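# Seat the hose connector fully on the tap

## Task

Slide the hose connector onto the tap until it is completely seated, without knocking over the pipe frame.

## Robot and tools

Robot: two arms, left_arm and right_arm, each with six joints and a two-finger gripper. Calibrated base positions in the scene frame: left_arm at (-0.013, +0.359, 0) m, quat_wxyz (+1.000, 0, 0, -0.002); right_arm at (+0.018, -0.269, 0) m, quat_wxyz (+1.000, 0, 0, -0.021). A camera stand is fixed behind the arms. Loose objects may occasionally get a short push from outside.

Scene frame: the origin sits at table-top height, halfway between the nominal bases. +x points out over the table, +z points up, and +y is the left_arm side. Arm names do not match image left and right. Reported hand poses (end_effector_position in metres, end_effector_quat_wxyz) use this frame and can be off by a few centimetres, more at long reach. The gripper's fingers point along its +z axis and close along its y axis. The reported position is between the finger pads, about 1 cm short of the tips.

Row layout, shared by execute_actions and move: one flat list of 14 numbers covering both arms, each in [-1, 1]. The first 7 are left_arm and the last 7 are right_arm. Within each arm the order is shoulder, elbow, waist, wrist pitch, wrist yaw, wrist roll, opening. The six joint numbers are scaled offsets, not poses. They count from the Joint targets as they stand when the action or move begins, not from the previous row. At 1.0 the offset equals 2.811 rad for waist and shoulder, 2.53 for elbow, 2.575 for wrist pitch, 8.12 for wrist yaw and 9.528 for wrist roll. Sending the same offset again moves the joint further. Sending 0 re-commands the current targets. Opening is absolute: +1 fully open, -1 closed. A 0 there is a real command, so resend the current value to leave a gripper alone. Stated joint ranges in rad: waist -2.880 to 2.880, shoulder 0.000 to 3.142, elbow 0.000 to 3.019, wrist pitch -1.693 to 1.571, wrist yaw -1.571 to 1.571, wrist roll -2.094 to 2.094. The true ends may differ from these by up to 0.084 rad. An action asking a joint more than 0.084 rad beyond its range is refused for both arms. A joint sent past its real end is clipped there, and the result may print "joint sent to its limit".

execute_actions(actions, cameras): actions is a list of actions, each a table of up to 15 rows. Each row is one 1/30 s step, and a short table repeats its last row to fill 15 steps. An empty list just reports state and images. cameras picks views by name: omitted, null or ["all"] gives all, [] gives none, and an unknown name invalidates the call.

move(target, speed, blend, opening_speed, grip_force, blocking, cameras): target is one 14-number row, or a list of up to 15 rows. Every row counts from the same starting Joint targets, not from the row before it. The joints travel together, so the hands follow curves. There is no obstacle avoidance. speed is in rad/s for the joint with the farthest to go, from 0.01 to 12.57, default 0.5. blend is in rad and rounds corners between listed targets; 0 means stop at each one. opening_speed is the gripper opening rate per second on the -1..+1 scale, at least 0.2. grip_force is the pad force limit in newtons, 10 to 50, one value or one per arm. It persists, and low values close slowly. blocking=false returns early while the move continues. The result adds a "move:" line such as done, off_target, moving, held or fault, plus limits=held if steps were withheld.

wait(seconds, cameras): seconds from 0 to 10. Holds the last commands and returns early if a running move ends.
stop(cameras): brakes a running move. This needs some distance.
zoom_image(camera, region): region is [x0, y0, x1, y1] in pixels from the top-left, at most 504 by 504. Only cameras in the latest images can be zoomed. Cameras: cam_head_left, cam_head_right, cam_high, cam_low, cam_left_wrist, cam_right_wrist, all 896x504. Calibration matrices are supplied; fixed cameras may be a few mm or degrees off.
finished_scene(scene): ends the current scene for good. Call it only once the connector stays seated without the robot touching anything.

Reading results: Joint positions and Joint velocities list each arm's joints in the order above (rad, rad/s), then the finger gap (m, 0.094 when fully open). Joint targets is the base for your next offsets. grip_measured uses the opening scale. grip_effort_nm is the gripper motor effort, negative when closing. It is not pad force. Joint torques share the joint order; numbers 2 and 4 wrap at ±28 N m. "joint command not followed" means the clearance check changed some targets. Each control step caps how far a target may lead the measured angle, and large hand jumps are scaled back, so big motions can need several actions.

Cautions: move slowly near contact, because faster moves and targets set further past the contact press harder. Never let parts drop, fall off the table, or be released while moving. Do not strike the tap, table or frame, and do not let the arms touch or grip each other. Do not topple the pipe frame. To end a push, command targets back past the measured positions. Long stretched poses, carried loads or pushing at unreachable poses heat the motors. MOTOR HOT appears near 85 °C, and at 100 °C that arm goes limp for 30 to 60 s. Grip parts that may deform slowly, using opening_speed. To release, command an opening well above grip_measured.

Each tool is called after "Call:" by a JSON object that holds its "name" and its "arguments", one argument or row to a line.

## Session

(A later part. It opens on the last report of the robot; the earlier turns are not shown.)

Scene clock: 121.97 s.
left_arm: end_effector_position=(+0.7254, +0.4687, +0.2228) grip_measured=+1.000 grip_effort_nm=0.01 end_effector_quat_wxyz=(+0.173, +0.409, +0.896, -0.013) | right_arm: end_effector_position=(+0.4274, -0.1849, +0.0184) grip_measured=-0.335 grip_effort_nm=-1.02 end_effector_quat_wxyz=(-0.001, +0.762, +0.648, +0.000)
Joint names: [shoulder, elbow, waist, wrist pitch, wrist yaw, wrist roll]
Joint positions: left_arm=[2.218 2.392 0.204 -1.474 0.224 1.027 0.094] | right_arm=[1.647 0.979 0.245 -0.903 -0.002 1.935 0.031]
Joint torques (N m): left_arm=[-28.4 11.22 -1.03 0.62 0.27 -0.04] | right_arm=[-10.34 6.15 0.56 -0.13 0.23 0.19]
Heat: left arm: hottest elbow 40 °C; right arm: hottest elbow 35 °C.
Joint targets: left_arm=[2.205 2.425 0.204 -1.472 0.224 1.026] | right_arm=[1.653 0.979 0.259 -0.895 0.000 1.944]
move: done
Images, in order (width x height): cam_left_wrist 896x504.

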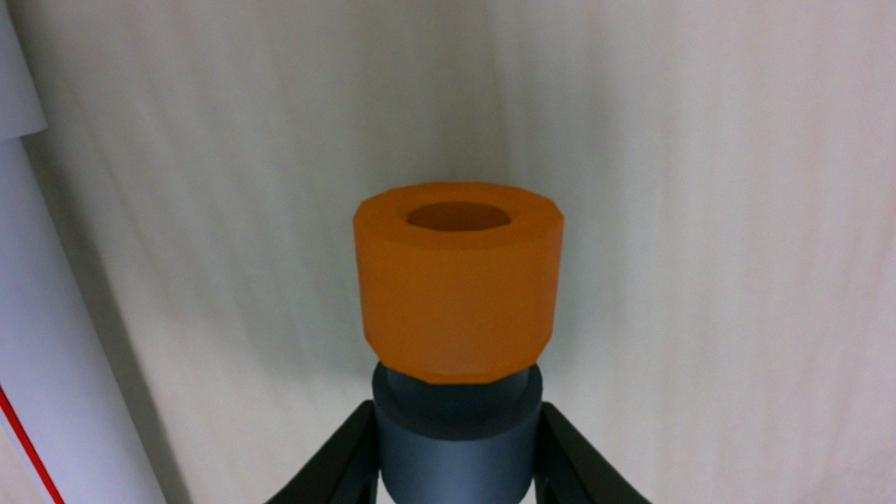

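Call:
{"name": "move", "arguments": {
  "target": [
    [0,0,0,0,0,0,1,-0.0790,0.1783,0,-0.2454,0,0,-0.6],
    [0,0,0,0,0,0,1,-0.005,0.3296,0.0822,-0.3021,0,-0.1332,-0.6]
  ],
  "speed": 0.5,
  "blend": 0.05
}}

Scene clock: 142.40 s.
left_arm: end_effector_position=(+0.7254, +0.4687, +0.2228) grip_measured=+1.000 grip_effort_nm=0.01 end_effector_quat_wxyz=(+0.173, +0.409, +0.896, -0.013) | right_arm: end_effector_position=(+0.4708, -0.0586, +0.3043) grip_measured=-0.337 grip_effort_nm=-1.02 end_effector_quat_wxyz=(+0.014, +0.128, +0.992, +0.009)
Joint names: [shoulder, elbow, waist, wrist pitch, wrist yaw, wrist roll]
Joint positions: left_arm=[2.218 2.392 0.204 -1.474 0.224 1.027 0.094] | right_arm=[1.631 1.756 0.478 -1.663 0.001 0.693 0.031]
Joint torques (N m): left_arm=[-28.1 11.23 -0.91 0.61 0.27 -0.03] | right_arm=[-12.45 11.63 0.62 -0.76 0.12 -0.1]
Heat: left arm: hottest elbow 40 °C; right arm: hottest elbow 35 °C.
Joint targets: left_arm=[2.205 2.425 0.204 -1.472 0.224 1.026] | right_arm=[1.639 1.813 0.490 -1.673 0.000 0.675]
move: off_target (right_arm); right_arm: the elbow is farthest, 0.057 rad from its target
camera_calibration:
cam_right_wrist: T_world_to_cam=[[-0.25299, -0.966577, -0.0415422, 0.0777022], [-0.89077, 0.215963, 0.39986, 0.348902], [-0.377524, 0.138165, -0.915634, 0.552428], [0, 0, 0, 1]] pos_world=[0.539004, -0.0765711, 0.369537]

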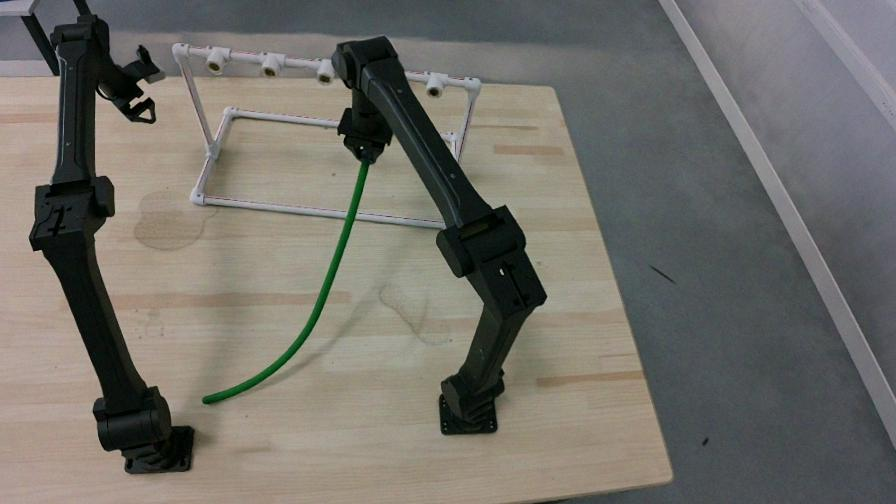

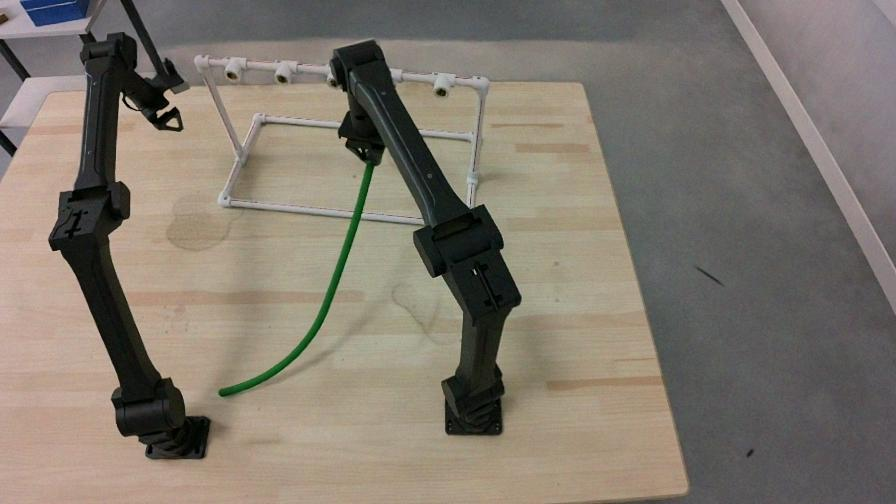

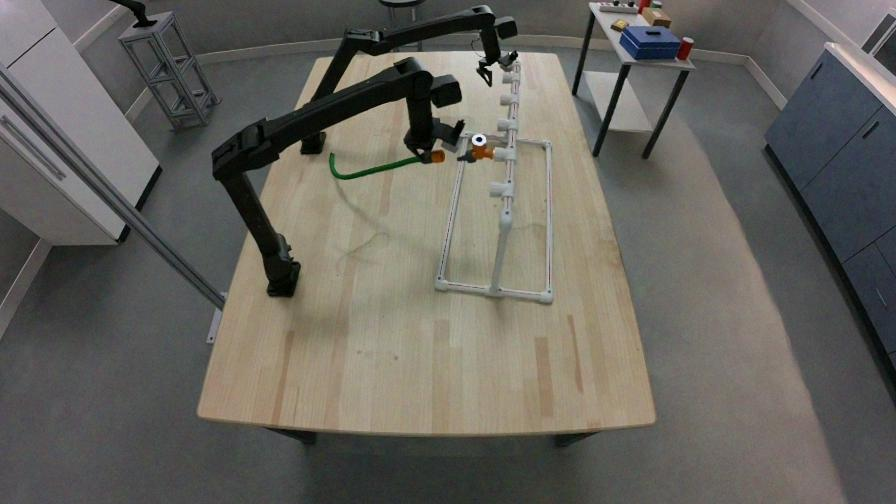

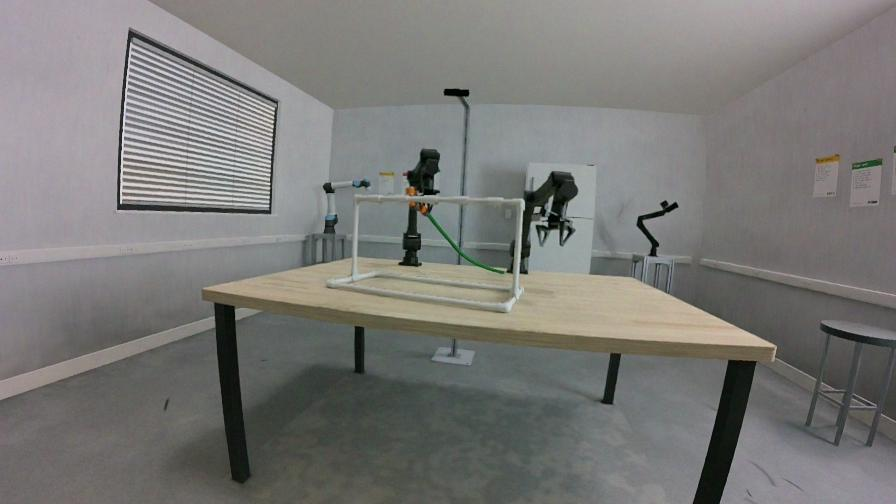

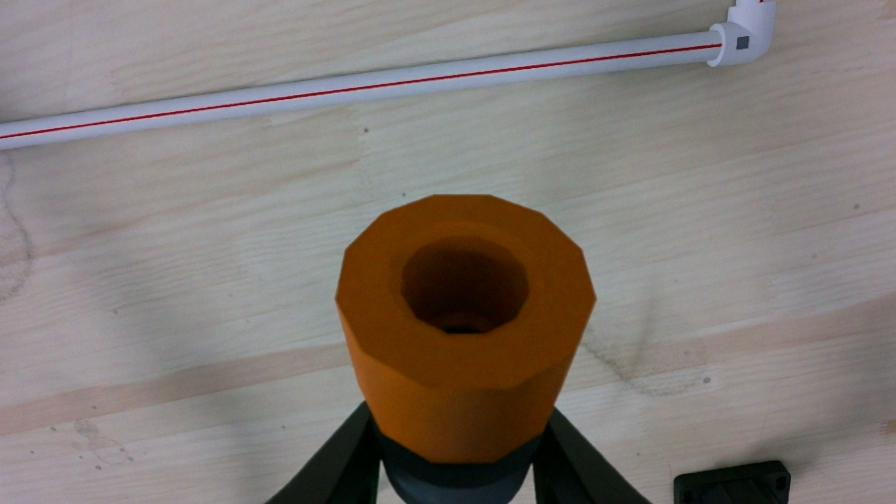

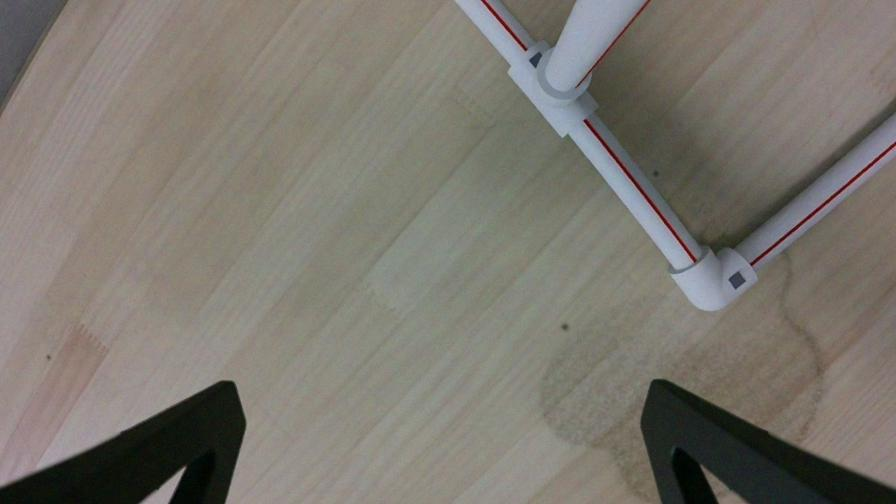

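Call:
{"name": "move", "arguments": {
  "target": [0,0,0,0,0,0,1,0.0228,-0.2621,-0.006,0.2563,0,-0.002,-0.6],
  "speed": 0.4,
  "cameras": ["cam_left_wrist","cam_high","cam_low"]
}}

Call:
{"name": "zoom_image", "arguments": {
  "camera": "cam_low",
  "region": [360, 180, 500, 300]
}}

Scene clock: 165.30 s.
left_arm: end_effector_position=(+0.7254, +0.4687, +0.2228) grip_measured=+1.000 grip_effort_nm=0.01 end_effector_quat_wxyz=(+0.173, +0.409, +0.896, -0.013) | right_arm: end_effector_position=(+0.4361, -0.0723, +0.0415) grip_measured=-0.337 grip_effort_nm=-1.02 end_effector_quat_wxyz=(-0.009, +0.113, +0.994, -0.005)
Joint names: [shoulder, elbow, waist, wrist pitch, wrist yaw, wrist roll]
Joint positions: left_arm=[2.218 2.392 0.204 -1.474 0.224 1.027 0.094] | right_arm=[1.72 1.152 0.482 -1.022 -0.001 0.666 0.031]
Joint torques (N m): left_arm=[-28.34 11.22 -1.08 0.59 0.27 -0.02] | right_arm=[-14.39 6.46 -1.55 -0.1 0.2 -0.02]
Heat: left arm: hottest elbow 41 °C; right arm: hottest elbow 35 °C.
Joint targets: left_arm=[2.205 2.425 0.204 -1.472 0.224 1.026] | right_arm=[1.702 1.150 0.473 -1.013 0.000 0.655]
move: done
Images, in order (width x height): cam_high 896x504, cam_low 896x504, cam_left_wrist 896x504.

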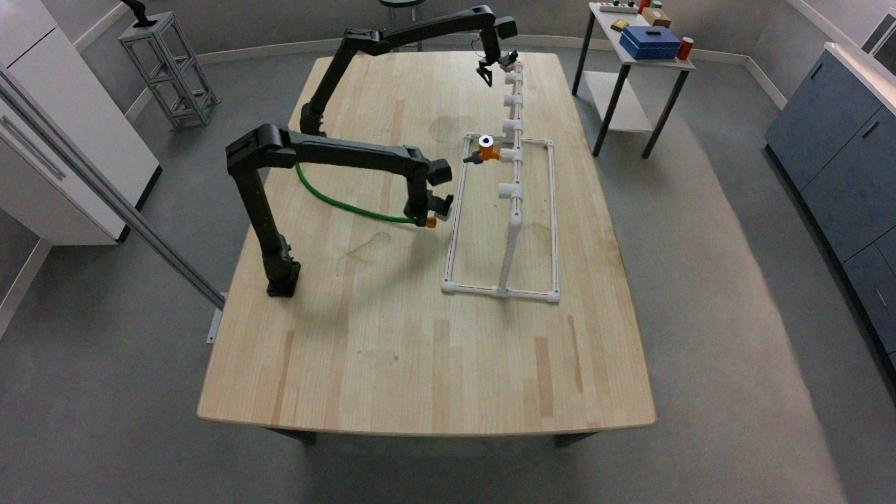

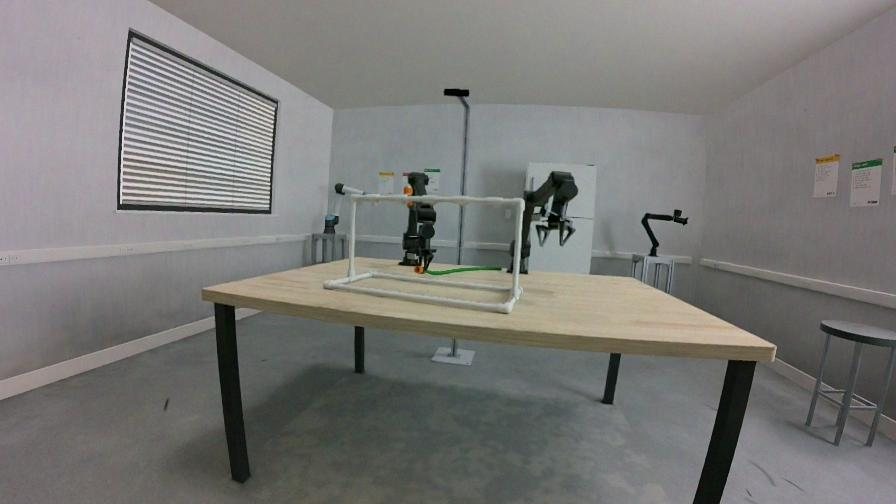

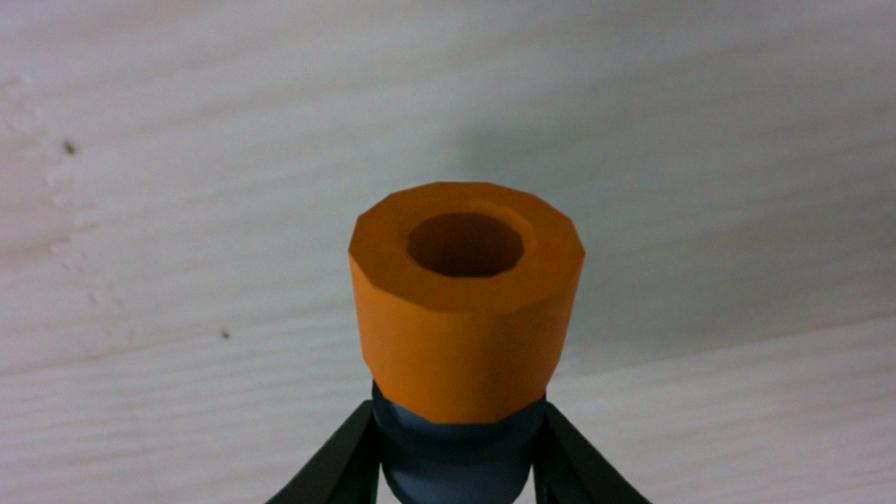

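Scaled by 3.600.

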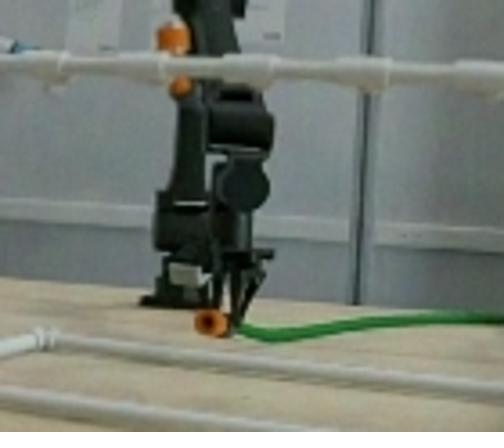

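Call:
{"name": "move", "arguments": {
  "target": [0,0,0,0,0,0,1,0.010,-0.0142,0,0.0299,0,0,-0.6],
  "speed": 0.15,
  "cameras": ["cam_left_wrist"]
}}

Scene clock: 172.50 s.
left_arm: end_effector_position=(+0.7254, +0.4687, +0.2228) grip_measured=+1.000 grip_effort_nm=0.01 end_effector_quat_wxyz=(+0.173, +0.409, +0.896, -0.013) | right_arm: end_effector_position=(+0.4377, -0.0715, +0.0299) grip_measured=-0.337 grip_effort_nm=-1.02 end_effector_quat_wxyz=(+0.008, +0.113, +0.994, +0.005)
Joint names: [shoulder, elbow, waist, wrist pitch, wrist yaw, wrist roll]
Joint positions: left_arm=[2.218 2.392 0.204 -1.474 0.224 1.027 0.094] | right_arm=[1.72 1.115 0.482 -0.948 -0.001 0.666 0.031]
Joint torques (N m): left_arm=[-28.22 11.21 -0.97 0.64 0.28 -0.02] | right_arm=[-11.75 6.38 -1.55 0.03 0.2 -0.02]
Heat: left arm: hottest elbow 41 °C; right arm: hottest elbow 35 °C.
Joint targets: left_arm=[2.205 2.425 0.204 -1.472 0.224 1.026] | right_arm=[1.731 1.114 0.473 -0.936 0.000 0.655]
move: done
Images, in order (width x height): cam_left_wrist 896x504.

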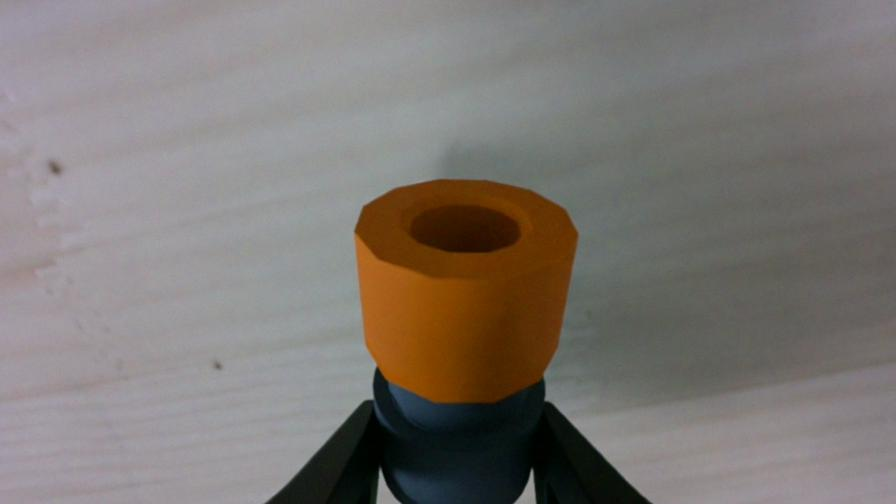

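Call:
{"name": "move", "arguments": {
  "target": [0,0,0,0,0,0,1,0.010,0.0,0,0.006,0,0,-0.6],
  "speed": 0.12,
  "cameras": ["cam_left_wrist"]
}}

Scene clock: 175.13 s.
left_arm: end_effector_position=(+0.7254, +0.4687, +0.2228) grip_measured=+1.000 grip_effort_nm=0.01 end_effector_quat_wxyz=(+0.173, +0.409, +0.896, -0.013) | right_arm: end_effector_position=(+0.4388, -0.0710, +0.0193) grip_measured=-0.338 grip_effort_nm=-1.02 end_effector_quat_wxyz=(+0.004, +0.113, +0.994, +0.003)
Joint names: [shoulder, elbow, waist, wrist pitch, wrist yaw, wrist roll]
Joint positions: left_arm=[2.218 2.392 0.204 -1.474 0.224 1.027 0.094] | right_arm=[1.744 1.115 0.482 -0.933 -0.001 0.666 0.031]
Joint torques (N m): left_arm=[-28.34 11.23 -1.03 0.59 0.28 -0.03] | right_arm=[-11.63 6.3 -1.49 0.12 0.21 -0.02]
Heat: left arm: hottest elbow 41 °C; right arm: hottest elbow 35 °C.
Joint targets: left_arm=[2.205 2.425 0.204 -1.472 0.224 1.026] | right_arm=[1.759 1.114 0.473 -0.921 0.000 0.655]
move: done
Images, in order (width x height): cam_left_wrist 896x504.

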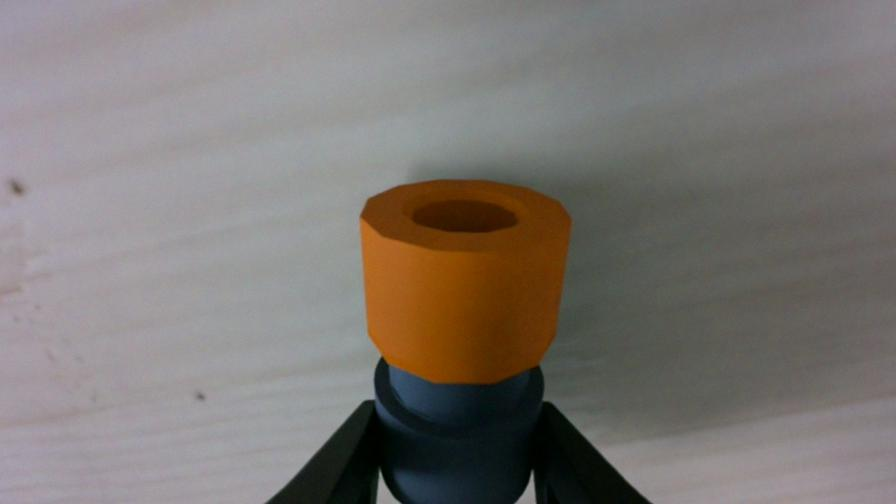

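Call:
{"name": "move", "arguments": {
  "target": [0,0,0,0,0,0,1,0,0,0,0,0,0,0.6],
  "opening_speed": 0.6,
  "cameras": ["cam_left_wrist"]
}}

Scene clock: 179.33 s.
left_arm: end_effector_position=(+0.7254, +0.4687, +0.2228) grip_measured=+1.000 grip_effort_nm=0.01 end_effector_quat_wxyz=(+0.173, +0.409, +0.896, -0.013) | right_arm: end_effector_position=(+0.4391, -0.0708, +0.0175) grip_measured=+0.597 grip_effort_nm=0.13 end_effector_quat_wxyz=(+0.003, +0.112, +0.994, +0.003)
Joint names: [shoulder, elbow, waist, wrist pitch, wrist yaw, wrist roll]
Joint positions: left_arm=[2.218 2.392 0.204 -1.474 0.224 1.027 0.094] | right_arm=[1.748 1.115 0.482 -0.929 -0.001 0.664 0.075]
Joint torques (N m): left_arm=[-28.22 11.22 -0.97 0.65 0.29 -0.03] | right_arm=[-12.04 6.28 -1.55 -0.02 0.2 0]
Heat: left arm: hottest elbow 41 °C; right arm: hottest elbow 35 °C.
Joint targets: left_arm=[2.205 2.425 0.204 -1.472 0.224 1.026] | right_arm=[1.759 1.114 0.473 -0.921 0.000 0.656]
move: done
Images, in order (width x height): cam_left_wrist 896x504.

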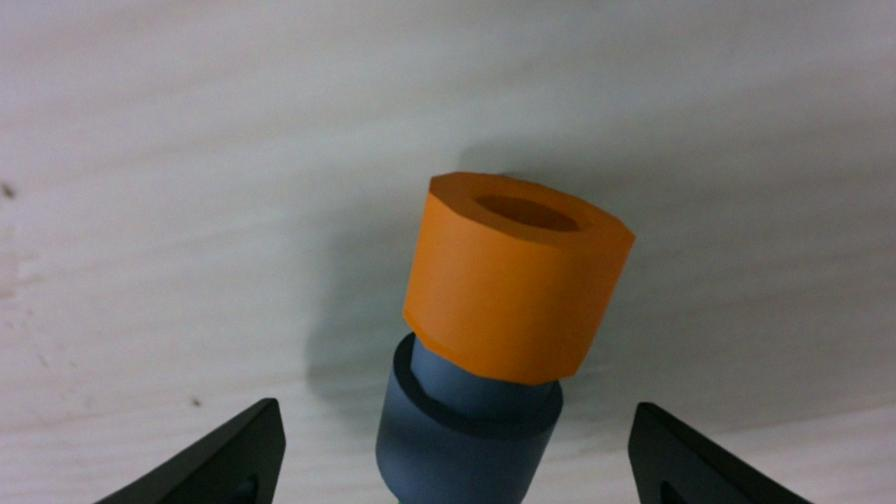

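Call:
{"name": "move", "arguments": {
  "target": [
    [0,0,0,0,0,0,1,-0.0608,0.0893,0,-0.139,0,0,0.6],
    [0,0,0,0,0,0,1,-0.0655,-0.0822,0.0921,0.1188,0.0911,0.052,0.6]
  ],
  "speed": 0.5,
  "blend": 0.02,
  "cameras": ["cam_left_wrist","cam_high","cam_head_left"]
}}

Scene clock: 195.43 s.
left_arm: end_effector_position=(+0.7254, +0.4687, +0.2228) grip_measured=+1.000 grip_effort_nm=0.01 end_effector_quat_wxyz=(+0.173, +0.409, +0.896, -0.013) | right_arm: end_effector_position=(+0.4387, -0.0801, +0.0719) grip_measured=+0.598 grip_effort_nm=0.13 end_effector_quat_wxyz=(+0.357, +0.258, +0.889, -0.121)
Joint names: [shoulder, elbow, waist, wrist pitch, wrist yaw, wrist roll]
Joint positions: left_arm=[2.218 2.392 0.204 -1.474 0.224 1.027 0.094] | right_arm=[1.588 0.907 0.721 -0.625 0.736 1.142 0.075]
Joint torques (N m): left_arm=[-28.22 11.21 -1.14 0.62 0.28 -0.03] | right_arm=[-11.34 6.35 0.32 0.42 0.73 0.21]
Heat: left arm: hottest elbow 41 °C; right arm: hottest elbow 35 °C.
Joint targets: left_arm=[2.205 2.425 0.204 -1.472 0.224 1.026] | right_arm=[1.575 0.906 0.732 -0.615 0.740 1.151]
move: done
Images, in order (width x height): cam_head_left 896x504, cam_high 896x504, cam_left_wrist 896x504.

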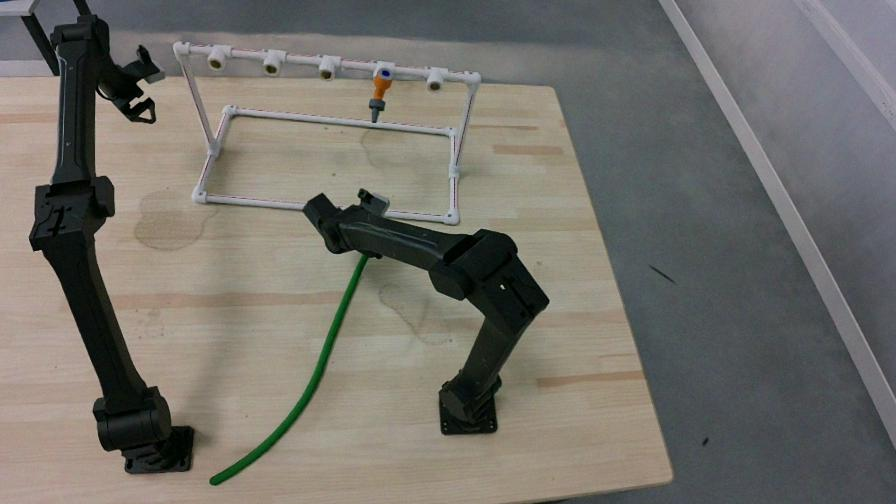

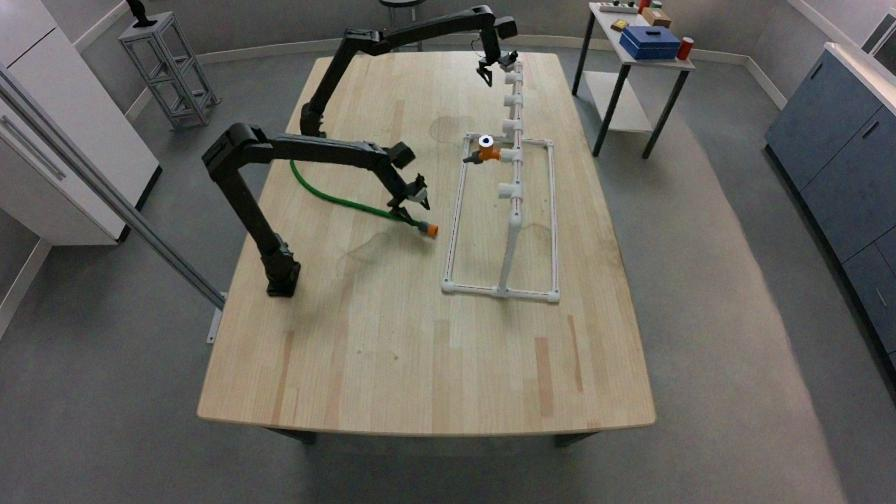

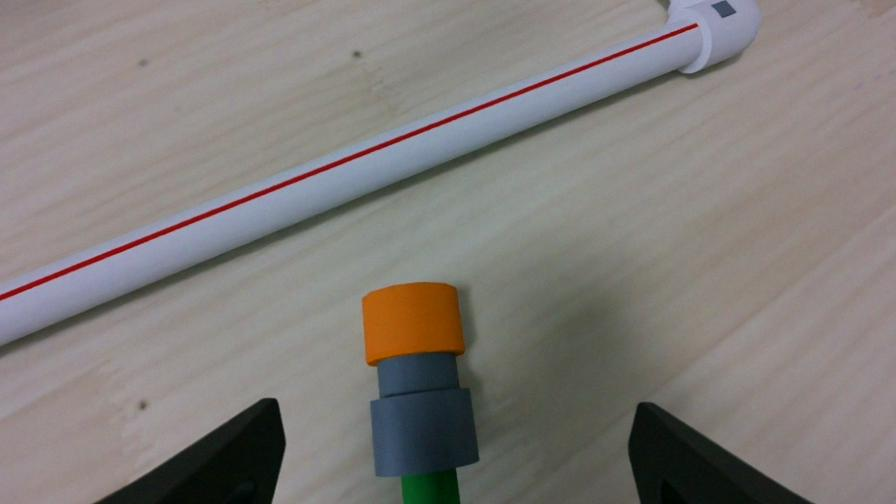

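Call:
{"name": "move", "arguments": {
  "target": [0,0,0,0,0,0,1,0.0157,-0.0222,-0.0008,0.0651,-0.0024,-0.008,0.6],
  "speed": 0.3,
  "cameras": ["cam_left_wrist"]
}}

Scene clock: 206.20 s.
left_arm: end_effector_position=(+0.7254, +0.4687, +0.2228) grip_measured=+1.000 grip_effort_nm=0.01 end_effector_quat_wxyz=(+0.173, +0.409, +0.896, -0.013) | right_arm: end_effector_position=(+0.4423, -0.0751, +0.0508) grip_measured=+0.598 grip_effort_nm=0.13 end_effector_quat_wxyz=(+0.373, +0.246, +0.890, -0.095)
Joint names: [shoulder, elbow, waist, wrist pitch, wrist yaw, wrist roll]
Joint positions: left_arm=[2.218 2.392 0.204 -1.474 0.224 1.027 0.094] | right_arm=[1.611 0.851 0.721 -0.458 0.724 1.084 0.075]
Joint torques (N m): left_arm=[-28.34 11.22 -1.03 0.59 0.28 -0.03] | right_arm=[-9.52 6.12 0.09 0.57 0.45 0]
Heat: left arm: hottest elbow 41 °C; right arm: hottest elbow 35 °C.
Joint targets: left_arm=[2.205 2.425 0.204 -1.472 0.224 1.026] | right_arm=[1.619 0.850 0.730 -0.447 0.721 1.075]
move: done
Images, in order (width x height): cam_left_wrist 896x504.

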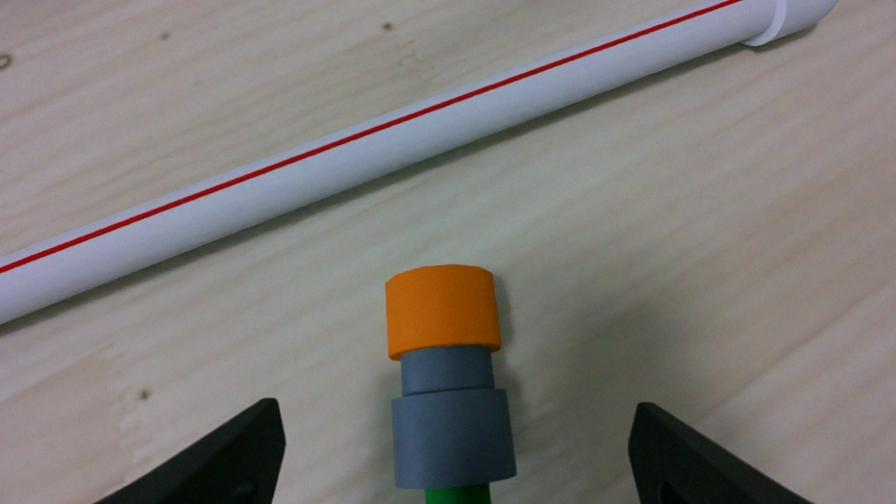

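Call:
{"name": "move", "arguments": {
  "target": [0,0,0,0,0,0,1,0.0128,-0.0182,-0.0007,0.0532,-0.0021,-0.0066,0.6],
  "speed": 0.2,
  "cameras": ["cam_left_wrist","cam_high"]
}}

Scene clock: 210.47 s.
left_arm: end_effector_position=(+0.7254, +0.4687, +0.2228) grip_measured=+1.000 grip_effort_nm=0.01 end_effector_quat_wxyz=(+0.173, +0.409, +0.896, -0.013) | right_arm: end_effector_position=(+0.4432, -0.0715, +0.0296) grip_measured=+0.598 grip_effort_nm=0.13 end_effector_quat_wxyz=(+0.381, +0.226, +0.893, -0.080)
Joint names: [shoulder, elbow, waist, wrist pitch, wrist yaw, wrist roll]
Joint positions: left_arm=[2.218 2.392 0.204 -1.474 0.224 1.027 0.094] | right_arm=[1.645 0.806 0.721 -0.322 0.706 1.021 0.075]
Joint torques (N m): left_arm=[-28.22 11.25 -1.03 0.57 0.28 -0.04] | right_arm=[-9.41 5.72 -0.09 0.7 0.42 -0.01]
Heat: left arm: hottest elbow 41 °C; right arm: hottest elbow 34 °C.
Joint targets: left_arm=[2.205 2.425 0.204 -1.472 0.224 1.026] | right_arm=[1.655 0.804 0.728 -0.310 0.703 1.012]
move: done
Images, in order (width x height): cam_high 896x504, cam_left_wrist 896x504.

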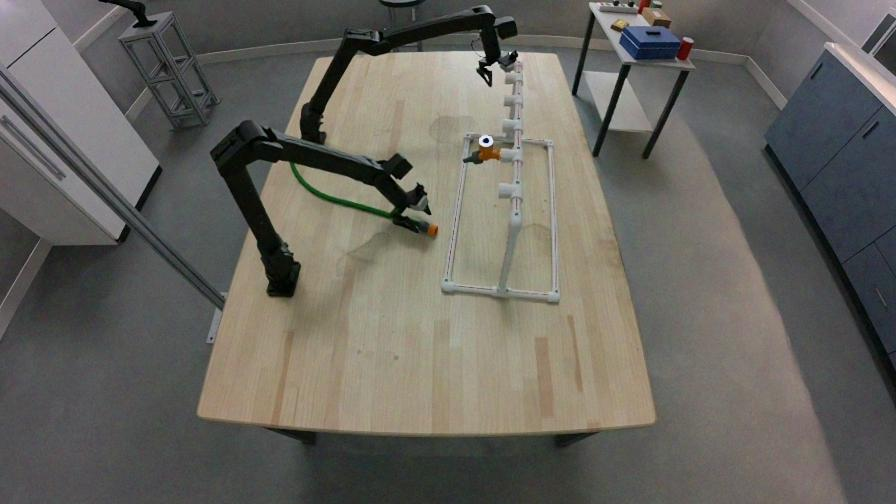

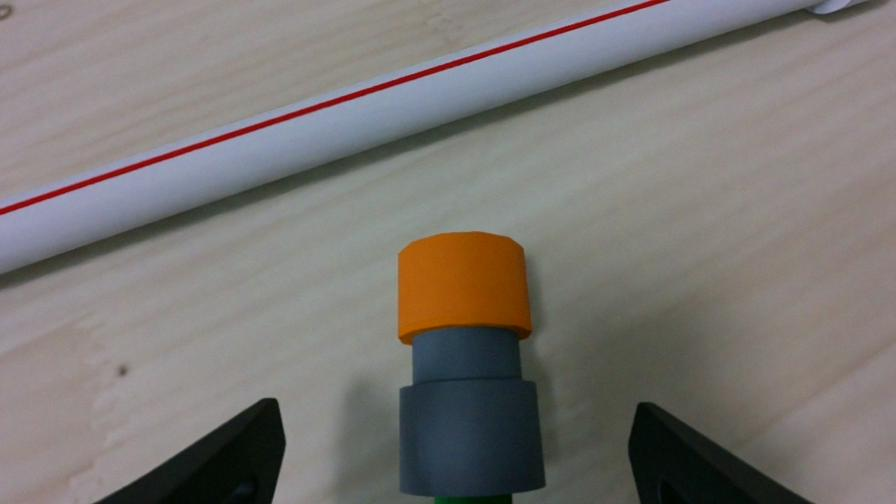

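Call:
{"name": "move", "arguments": {
  "target": [0,0,0,0,0,0,1,0.0085,0,0,0.009,0,0,0.6],
  "speed": 0.12,
  "cameras": ["cam_left_wrist"]
}}

Call:
{"name": "move", "arguments": {
  "target": [0,0,0,0,0,0,1,0,0,0,0,0,0,-0.6],
  "opening_speed": 0.6,
  "cameras": ["cam_left_wrist"]
}}

Scene clock: 213.97 s.
left_arm: end_effector_position=(+0.7254, +0.4687, +0.2228) grip_measured=+1.000 grip_effort_nm=0.01 end_effector_quat_wxyz=(+0.173, +0.409, +0.896, -0.013) | right_arm: end_effector_position=(+0.4446, -0.0703, +0.0211) grip_measured=+0.598 grip_effort_nm=0.13 end_effector_quat_wxyz=(+0.380, +0.225, +0.893, -0.080)
Joint names: [shoulder, elbow, waist, wrist pitch, wrist yaw, wrist roll]
Joint positions: left_arm=[2.218 2.392 0.204 -1.474 0.224 1.027 0.094] | right_arm=[1.669 0.806 0.721 -0.299 0.706 1.021 0.075]
Joint torques (N m): left_arm=[-28.34 11.25 -0.97 0.57 0.28 -0.03] | right_arm=[-9.64 5.6 -0.09 0.61 0.43 -0.01]
Heat: left arm: hottest elbow 41 °C; right arm: hottest elbow 34 °C.
Joint targets: left_arm=[2.205 2.425 0.204 -1.472 0.224 1.026] | right_arm=[1.679 0.804 0.728 -0.287 0.703 1.012]
move: done
Images, in order (width x height): cam_left_wrist 896x504.

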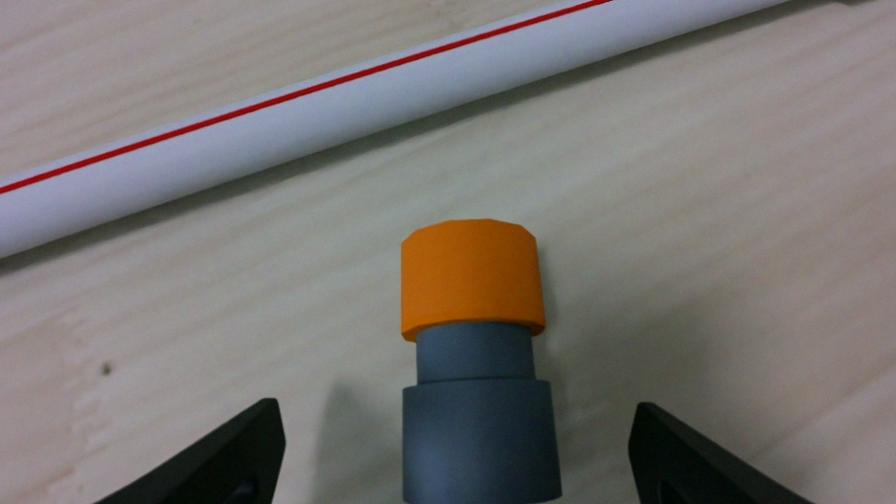

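Scene clock: 216.17 s.
left_arm: end_effector_position=(+0.7254, +0.4687, +0.2228) grip_measured=+1.000 grip_effort_nm=0.01 end_effector_quat_wxyz=(+0.173, +0.409, +0.896, -0.013) | right_arm: end_effector_position=(+0.4446, -0.0703, +0.0211) grip_measured=-0.341 grip_effort_nm=-1.02 end_effector_quat_wxyz=(+0.380, +0.225, +0.893, -0.080)
Joint names: [shoulder, elbow, waist, wrist pitch, wrist yaw, wrist roll]
Joint positions: left_arm=[2.218 2.392 0.204 -1.474 0.224 1.027 0.094] | right_arm=[1.669 0.806 0.721 -0.298 0.706 1.02 0.031]
Joint torques (N m): left_arm=[-28.45 11.25 -1.08 0.58 0.28 -0.02] | right_arm=[-9.58 5.59 -0.09 0.66 0.43 0.01]
Heat: left arm: hottest elbow 41 °C; right arm: hottest elbow 34 °C.
Joint targets: left_arm=[2.205 2.425 0.204 -1.472 0.224 1.026] | right_arm=[1.679 0.804 0.728 -0.287 0.703 1.012]
move: done
Images, in order (width x height): cam_left_wrist 896x504.

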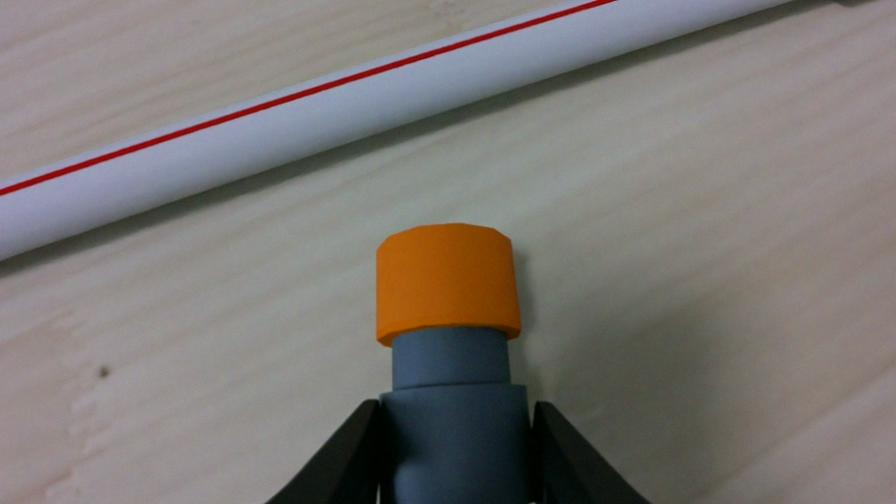

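Call:
{"name": "move", "arguments": {
  "target": [
    [0,0,0,0,0,0,1,-0.04,0.01,0,-0.033,0,0,-0.6],
    [0,0,0,0,0,0,1,-0.1743,0.1478,0,-0.2649,-0.0139,-0.0304,-0.6]
  ],
  "speed": 0.45,
  "blend": 0.03
}}

Call:
{"name": "zoom_image", "arguments": {
  "camera": "cam_head_left",
  "region": [310, 50, 470, 140]
}}

Call:
{"name": "zoom_image", "arguments": {
  "camera": "cam_head_right",
  "region": [320, 50, 480, 140]
}}

Call:
{"name": "zoom_image", "arguments": {
  "camera": "cam_high",
  "region": [400, 110, 540, 190]
}}

Call:
{"name": "zoom_image", "arguments": {
  "camera": "cam_low",
  "region": [370, 160, 470, 220]
}}

Scene clock: 227.93 s.
left_arm: end_effector_position=(+0.7254, +0.4687, +0.2228) grip_measured=+1.000 grip_effort_nm=0.01 end_effector_quat_wxyz=(+0.173, +0.409, +0.896, -0.013) | right_arm: end_effector_position=(+0.4203, -0.0699, +0.2975) grip_measured=-0.598 grip_effort_nm=-0.11 end_effector_quat_wxyz=(+0.379, +0.103, +0.918, -0.047)
Joint names: [shoulder, elbow, waist, wrist pitch, wrist yaw, wrist roll]
Joint positions: left_arm=[2.218 2.392 0.204 -1.474 0.224 1.027 0.094] | right_arm=[1.188 1.128 0.721 -0.963 0.593 0.732 0.019]
Joint torques (N m): left_arm=[-28.16 11.21 -1.14 0.55 0.28 -0.03] | right_arm=[-6.01 11.82 -0.09 0.16 0.34 -0.02]
Heat: left arm: hottest elbow 42 °C; right arm: hottest elbow 34 °C.
Joint targets: left_arm=[2.205 2.425 0.204 -1.472 0.224 1.026] | right_arm=[1.189 1.178 0.728 -0.969 0.591 0.722]
move: off_target (right_arm); right_arm: the elbow is farthest, 0.050 rad from its target
camera_calibration:
cam_right_wrist: T_world_to_cam=[[-0.210959, -0.977467, -0.0073844, 0.0251217], [-0.91892, 0.200888, -0.339457, 0.53974], [0.333291, -0.0648258, -0.940593, 0.223171], [0, 0, 0, 1]] pos_world=[0.426896, -0.0694042, 0.393317]

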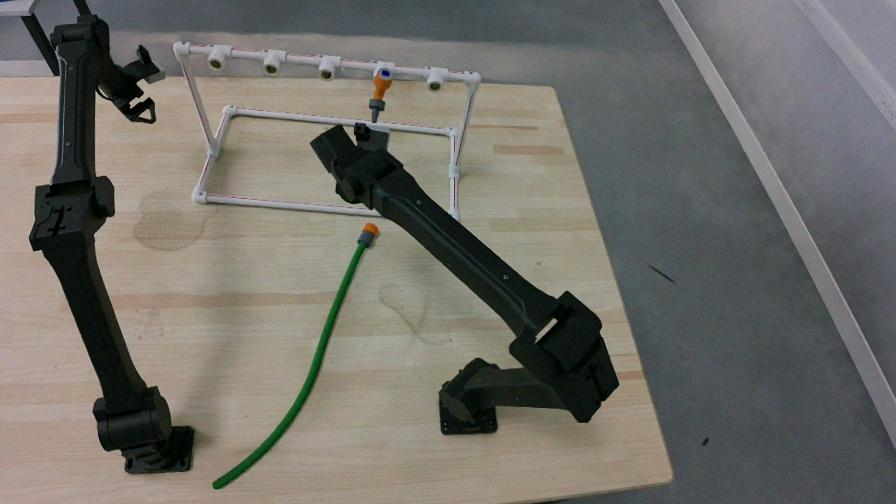

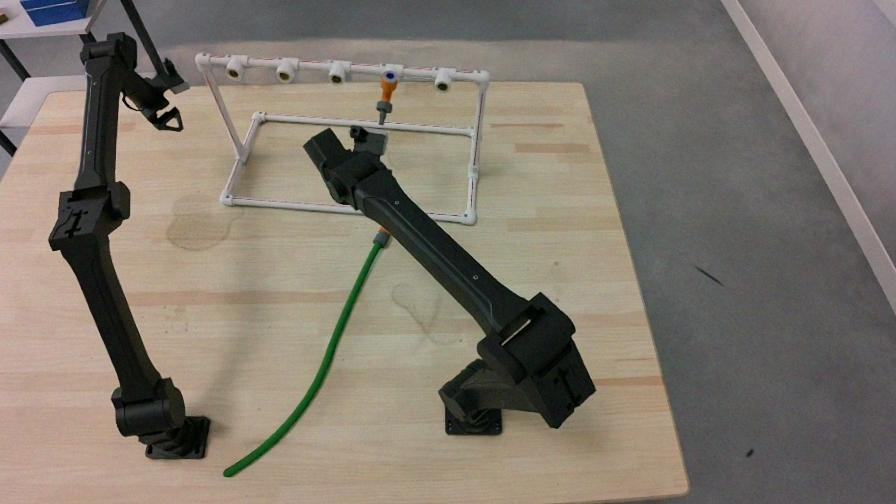

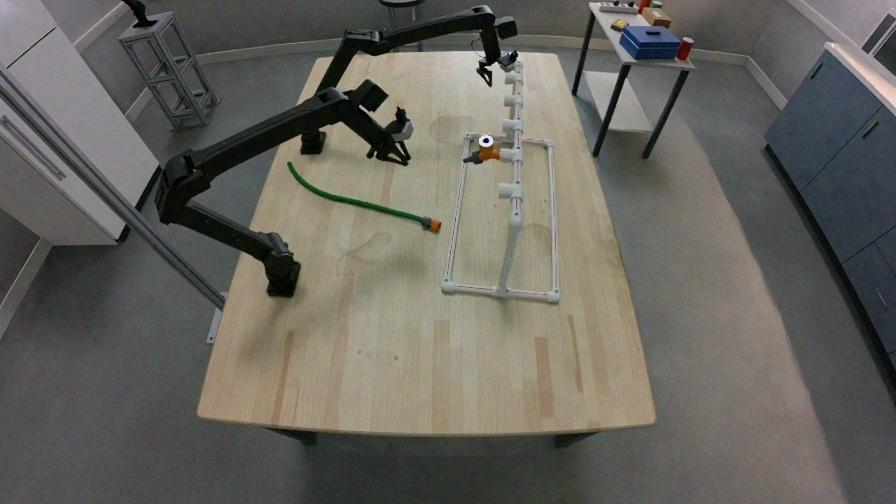

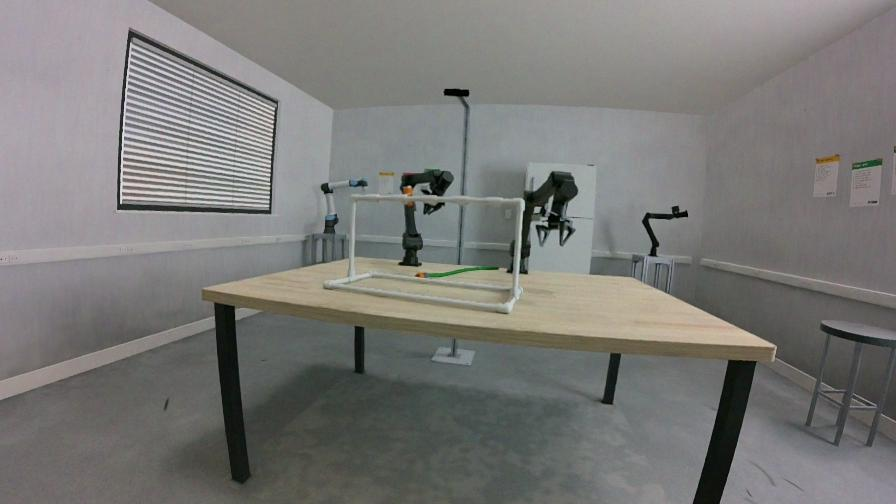

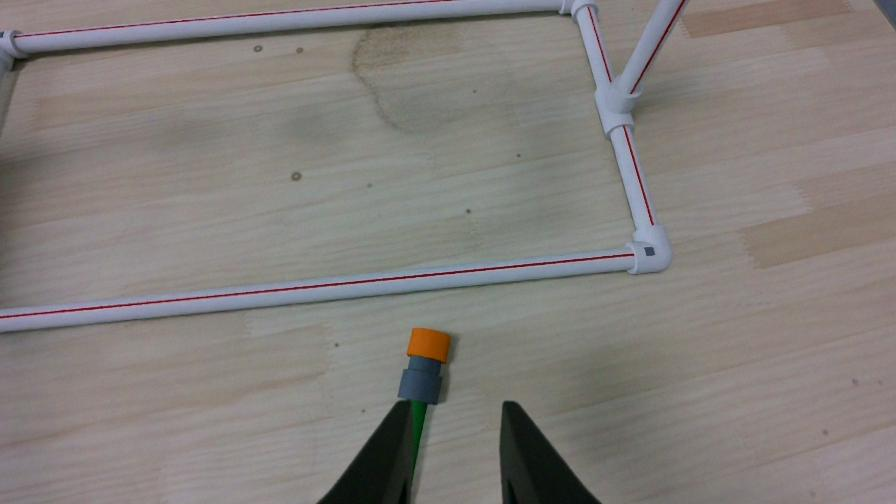

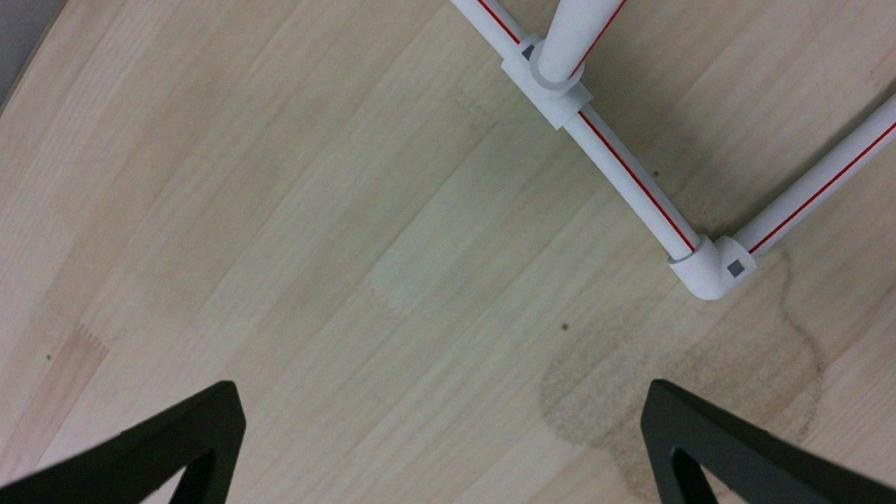

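Scaled by 3.150.

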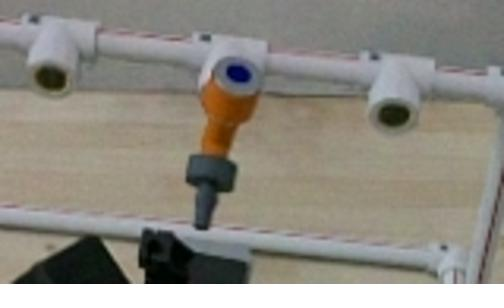

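Scaled by 3.150.

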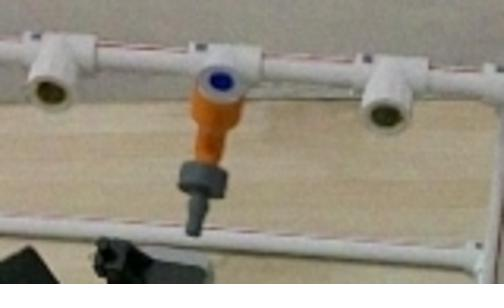

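Scaled by 3.600.

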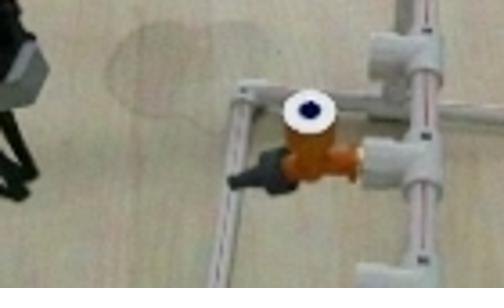

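Scaled by 5.040.

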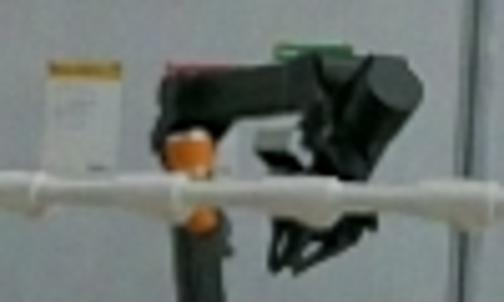

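Call:
{"name": "move", "arguments": {
  "target": [0,0,0,0,0,0,1,0.1441,-0.1071,-0.0085,0.1841,0.0016,0.027,0.6],
  "speed": 0.45,
  "cameras": ["cam_left_wrist"]
}}

Scene clock: 247.07 s.
left_arm: end_effector_position=(+0.7254, +0.4687, +0.2228) grip_measured=+1.000 grip_effort_nm=0.01 end_effector_quat_wxyz=(+0.173, +0.409, +0.896, -0.013) | right_arm: end_effector_position=(+0.4473, -0.0502, +0.0597) grip_measured=+0.598 grip_effort_nm=0.13 end_effector_quat_wxyz=(+0.332, +0.190, +0.921, -0.069)
Joint names: [shoulder, elbow, waist, wrist pitch, wrist yaw, wrist roll]
Joint positions: left_arm=[2.218 2.392 0.204 -1.474 0.224 1.027 0.094] | right_arm=[1.598 0.903 0.719 -0.507 0.6 0.97 0.075]
Joint torques (N m): left_arm=[-28.1 11.21 -1.03 0.62 0.28 -0.03] | right_arm=[-10.93 6.82 -2.02 0.61 0.64 0.17]
Heat: left arm: hottest elbow 42 °C; right arm: hottest elbow 35 °C.
Joint targets: left_arm=[2.205 2.425 0.204 -1.472 0.224 1.026] | right_arm=[1.594 0.907 0.704 -0.495 0.604 0.979]
move: done
Images, in order (width x height): cam_left_wrist 896x504.

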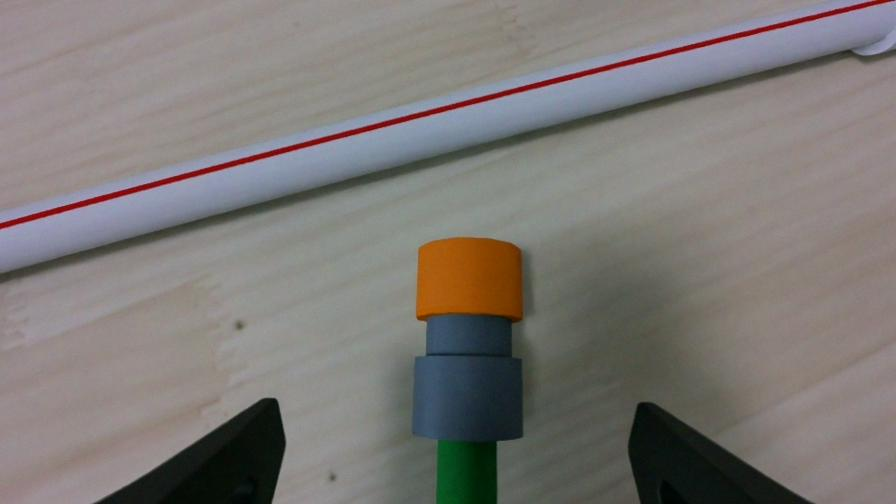

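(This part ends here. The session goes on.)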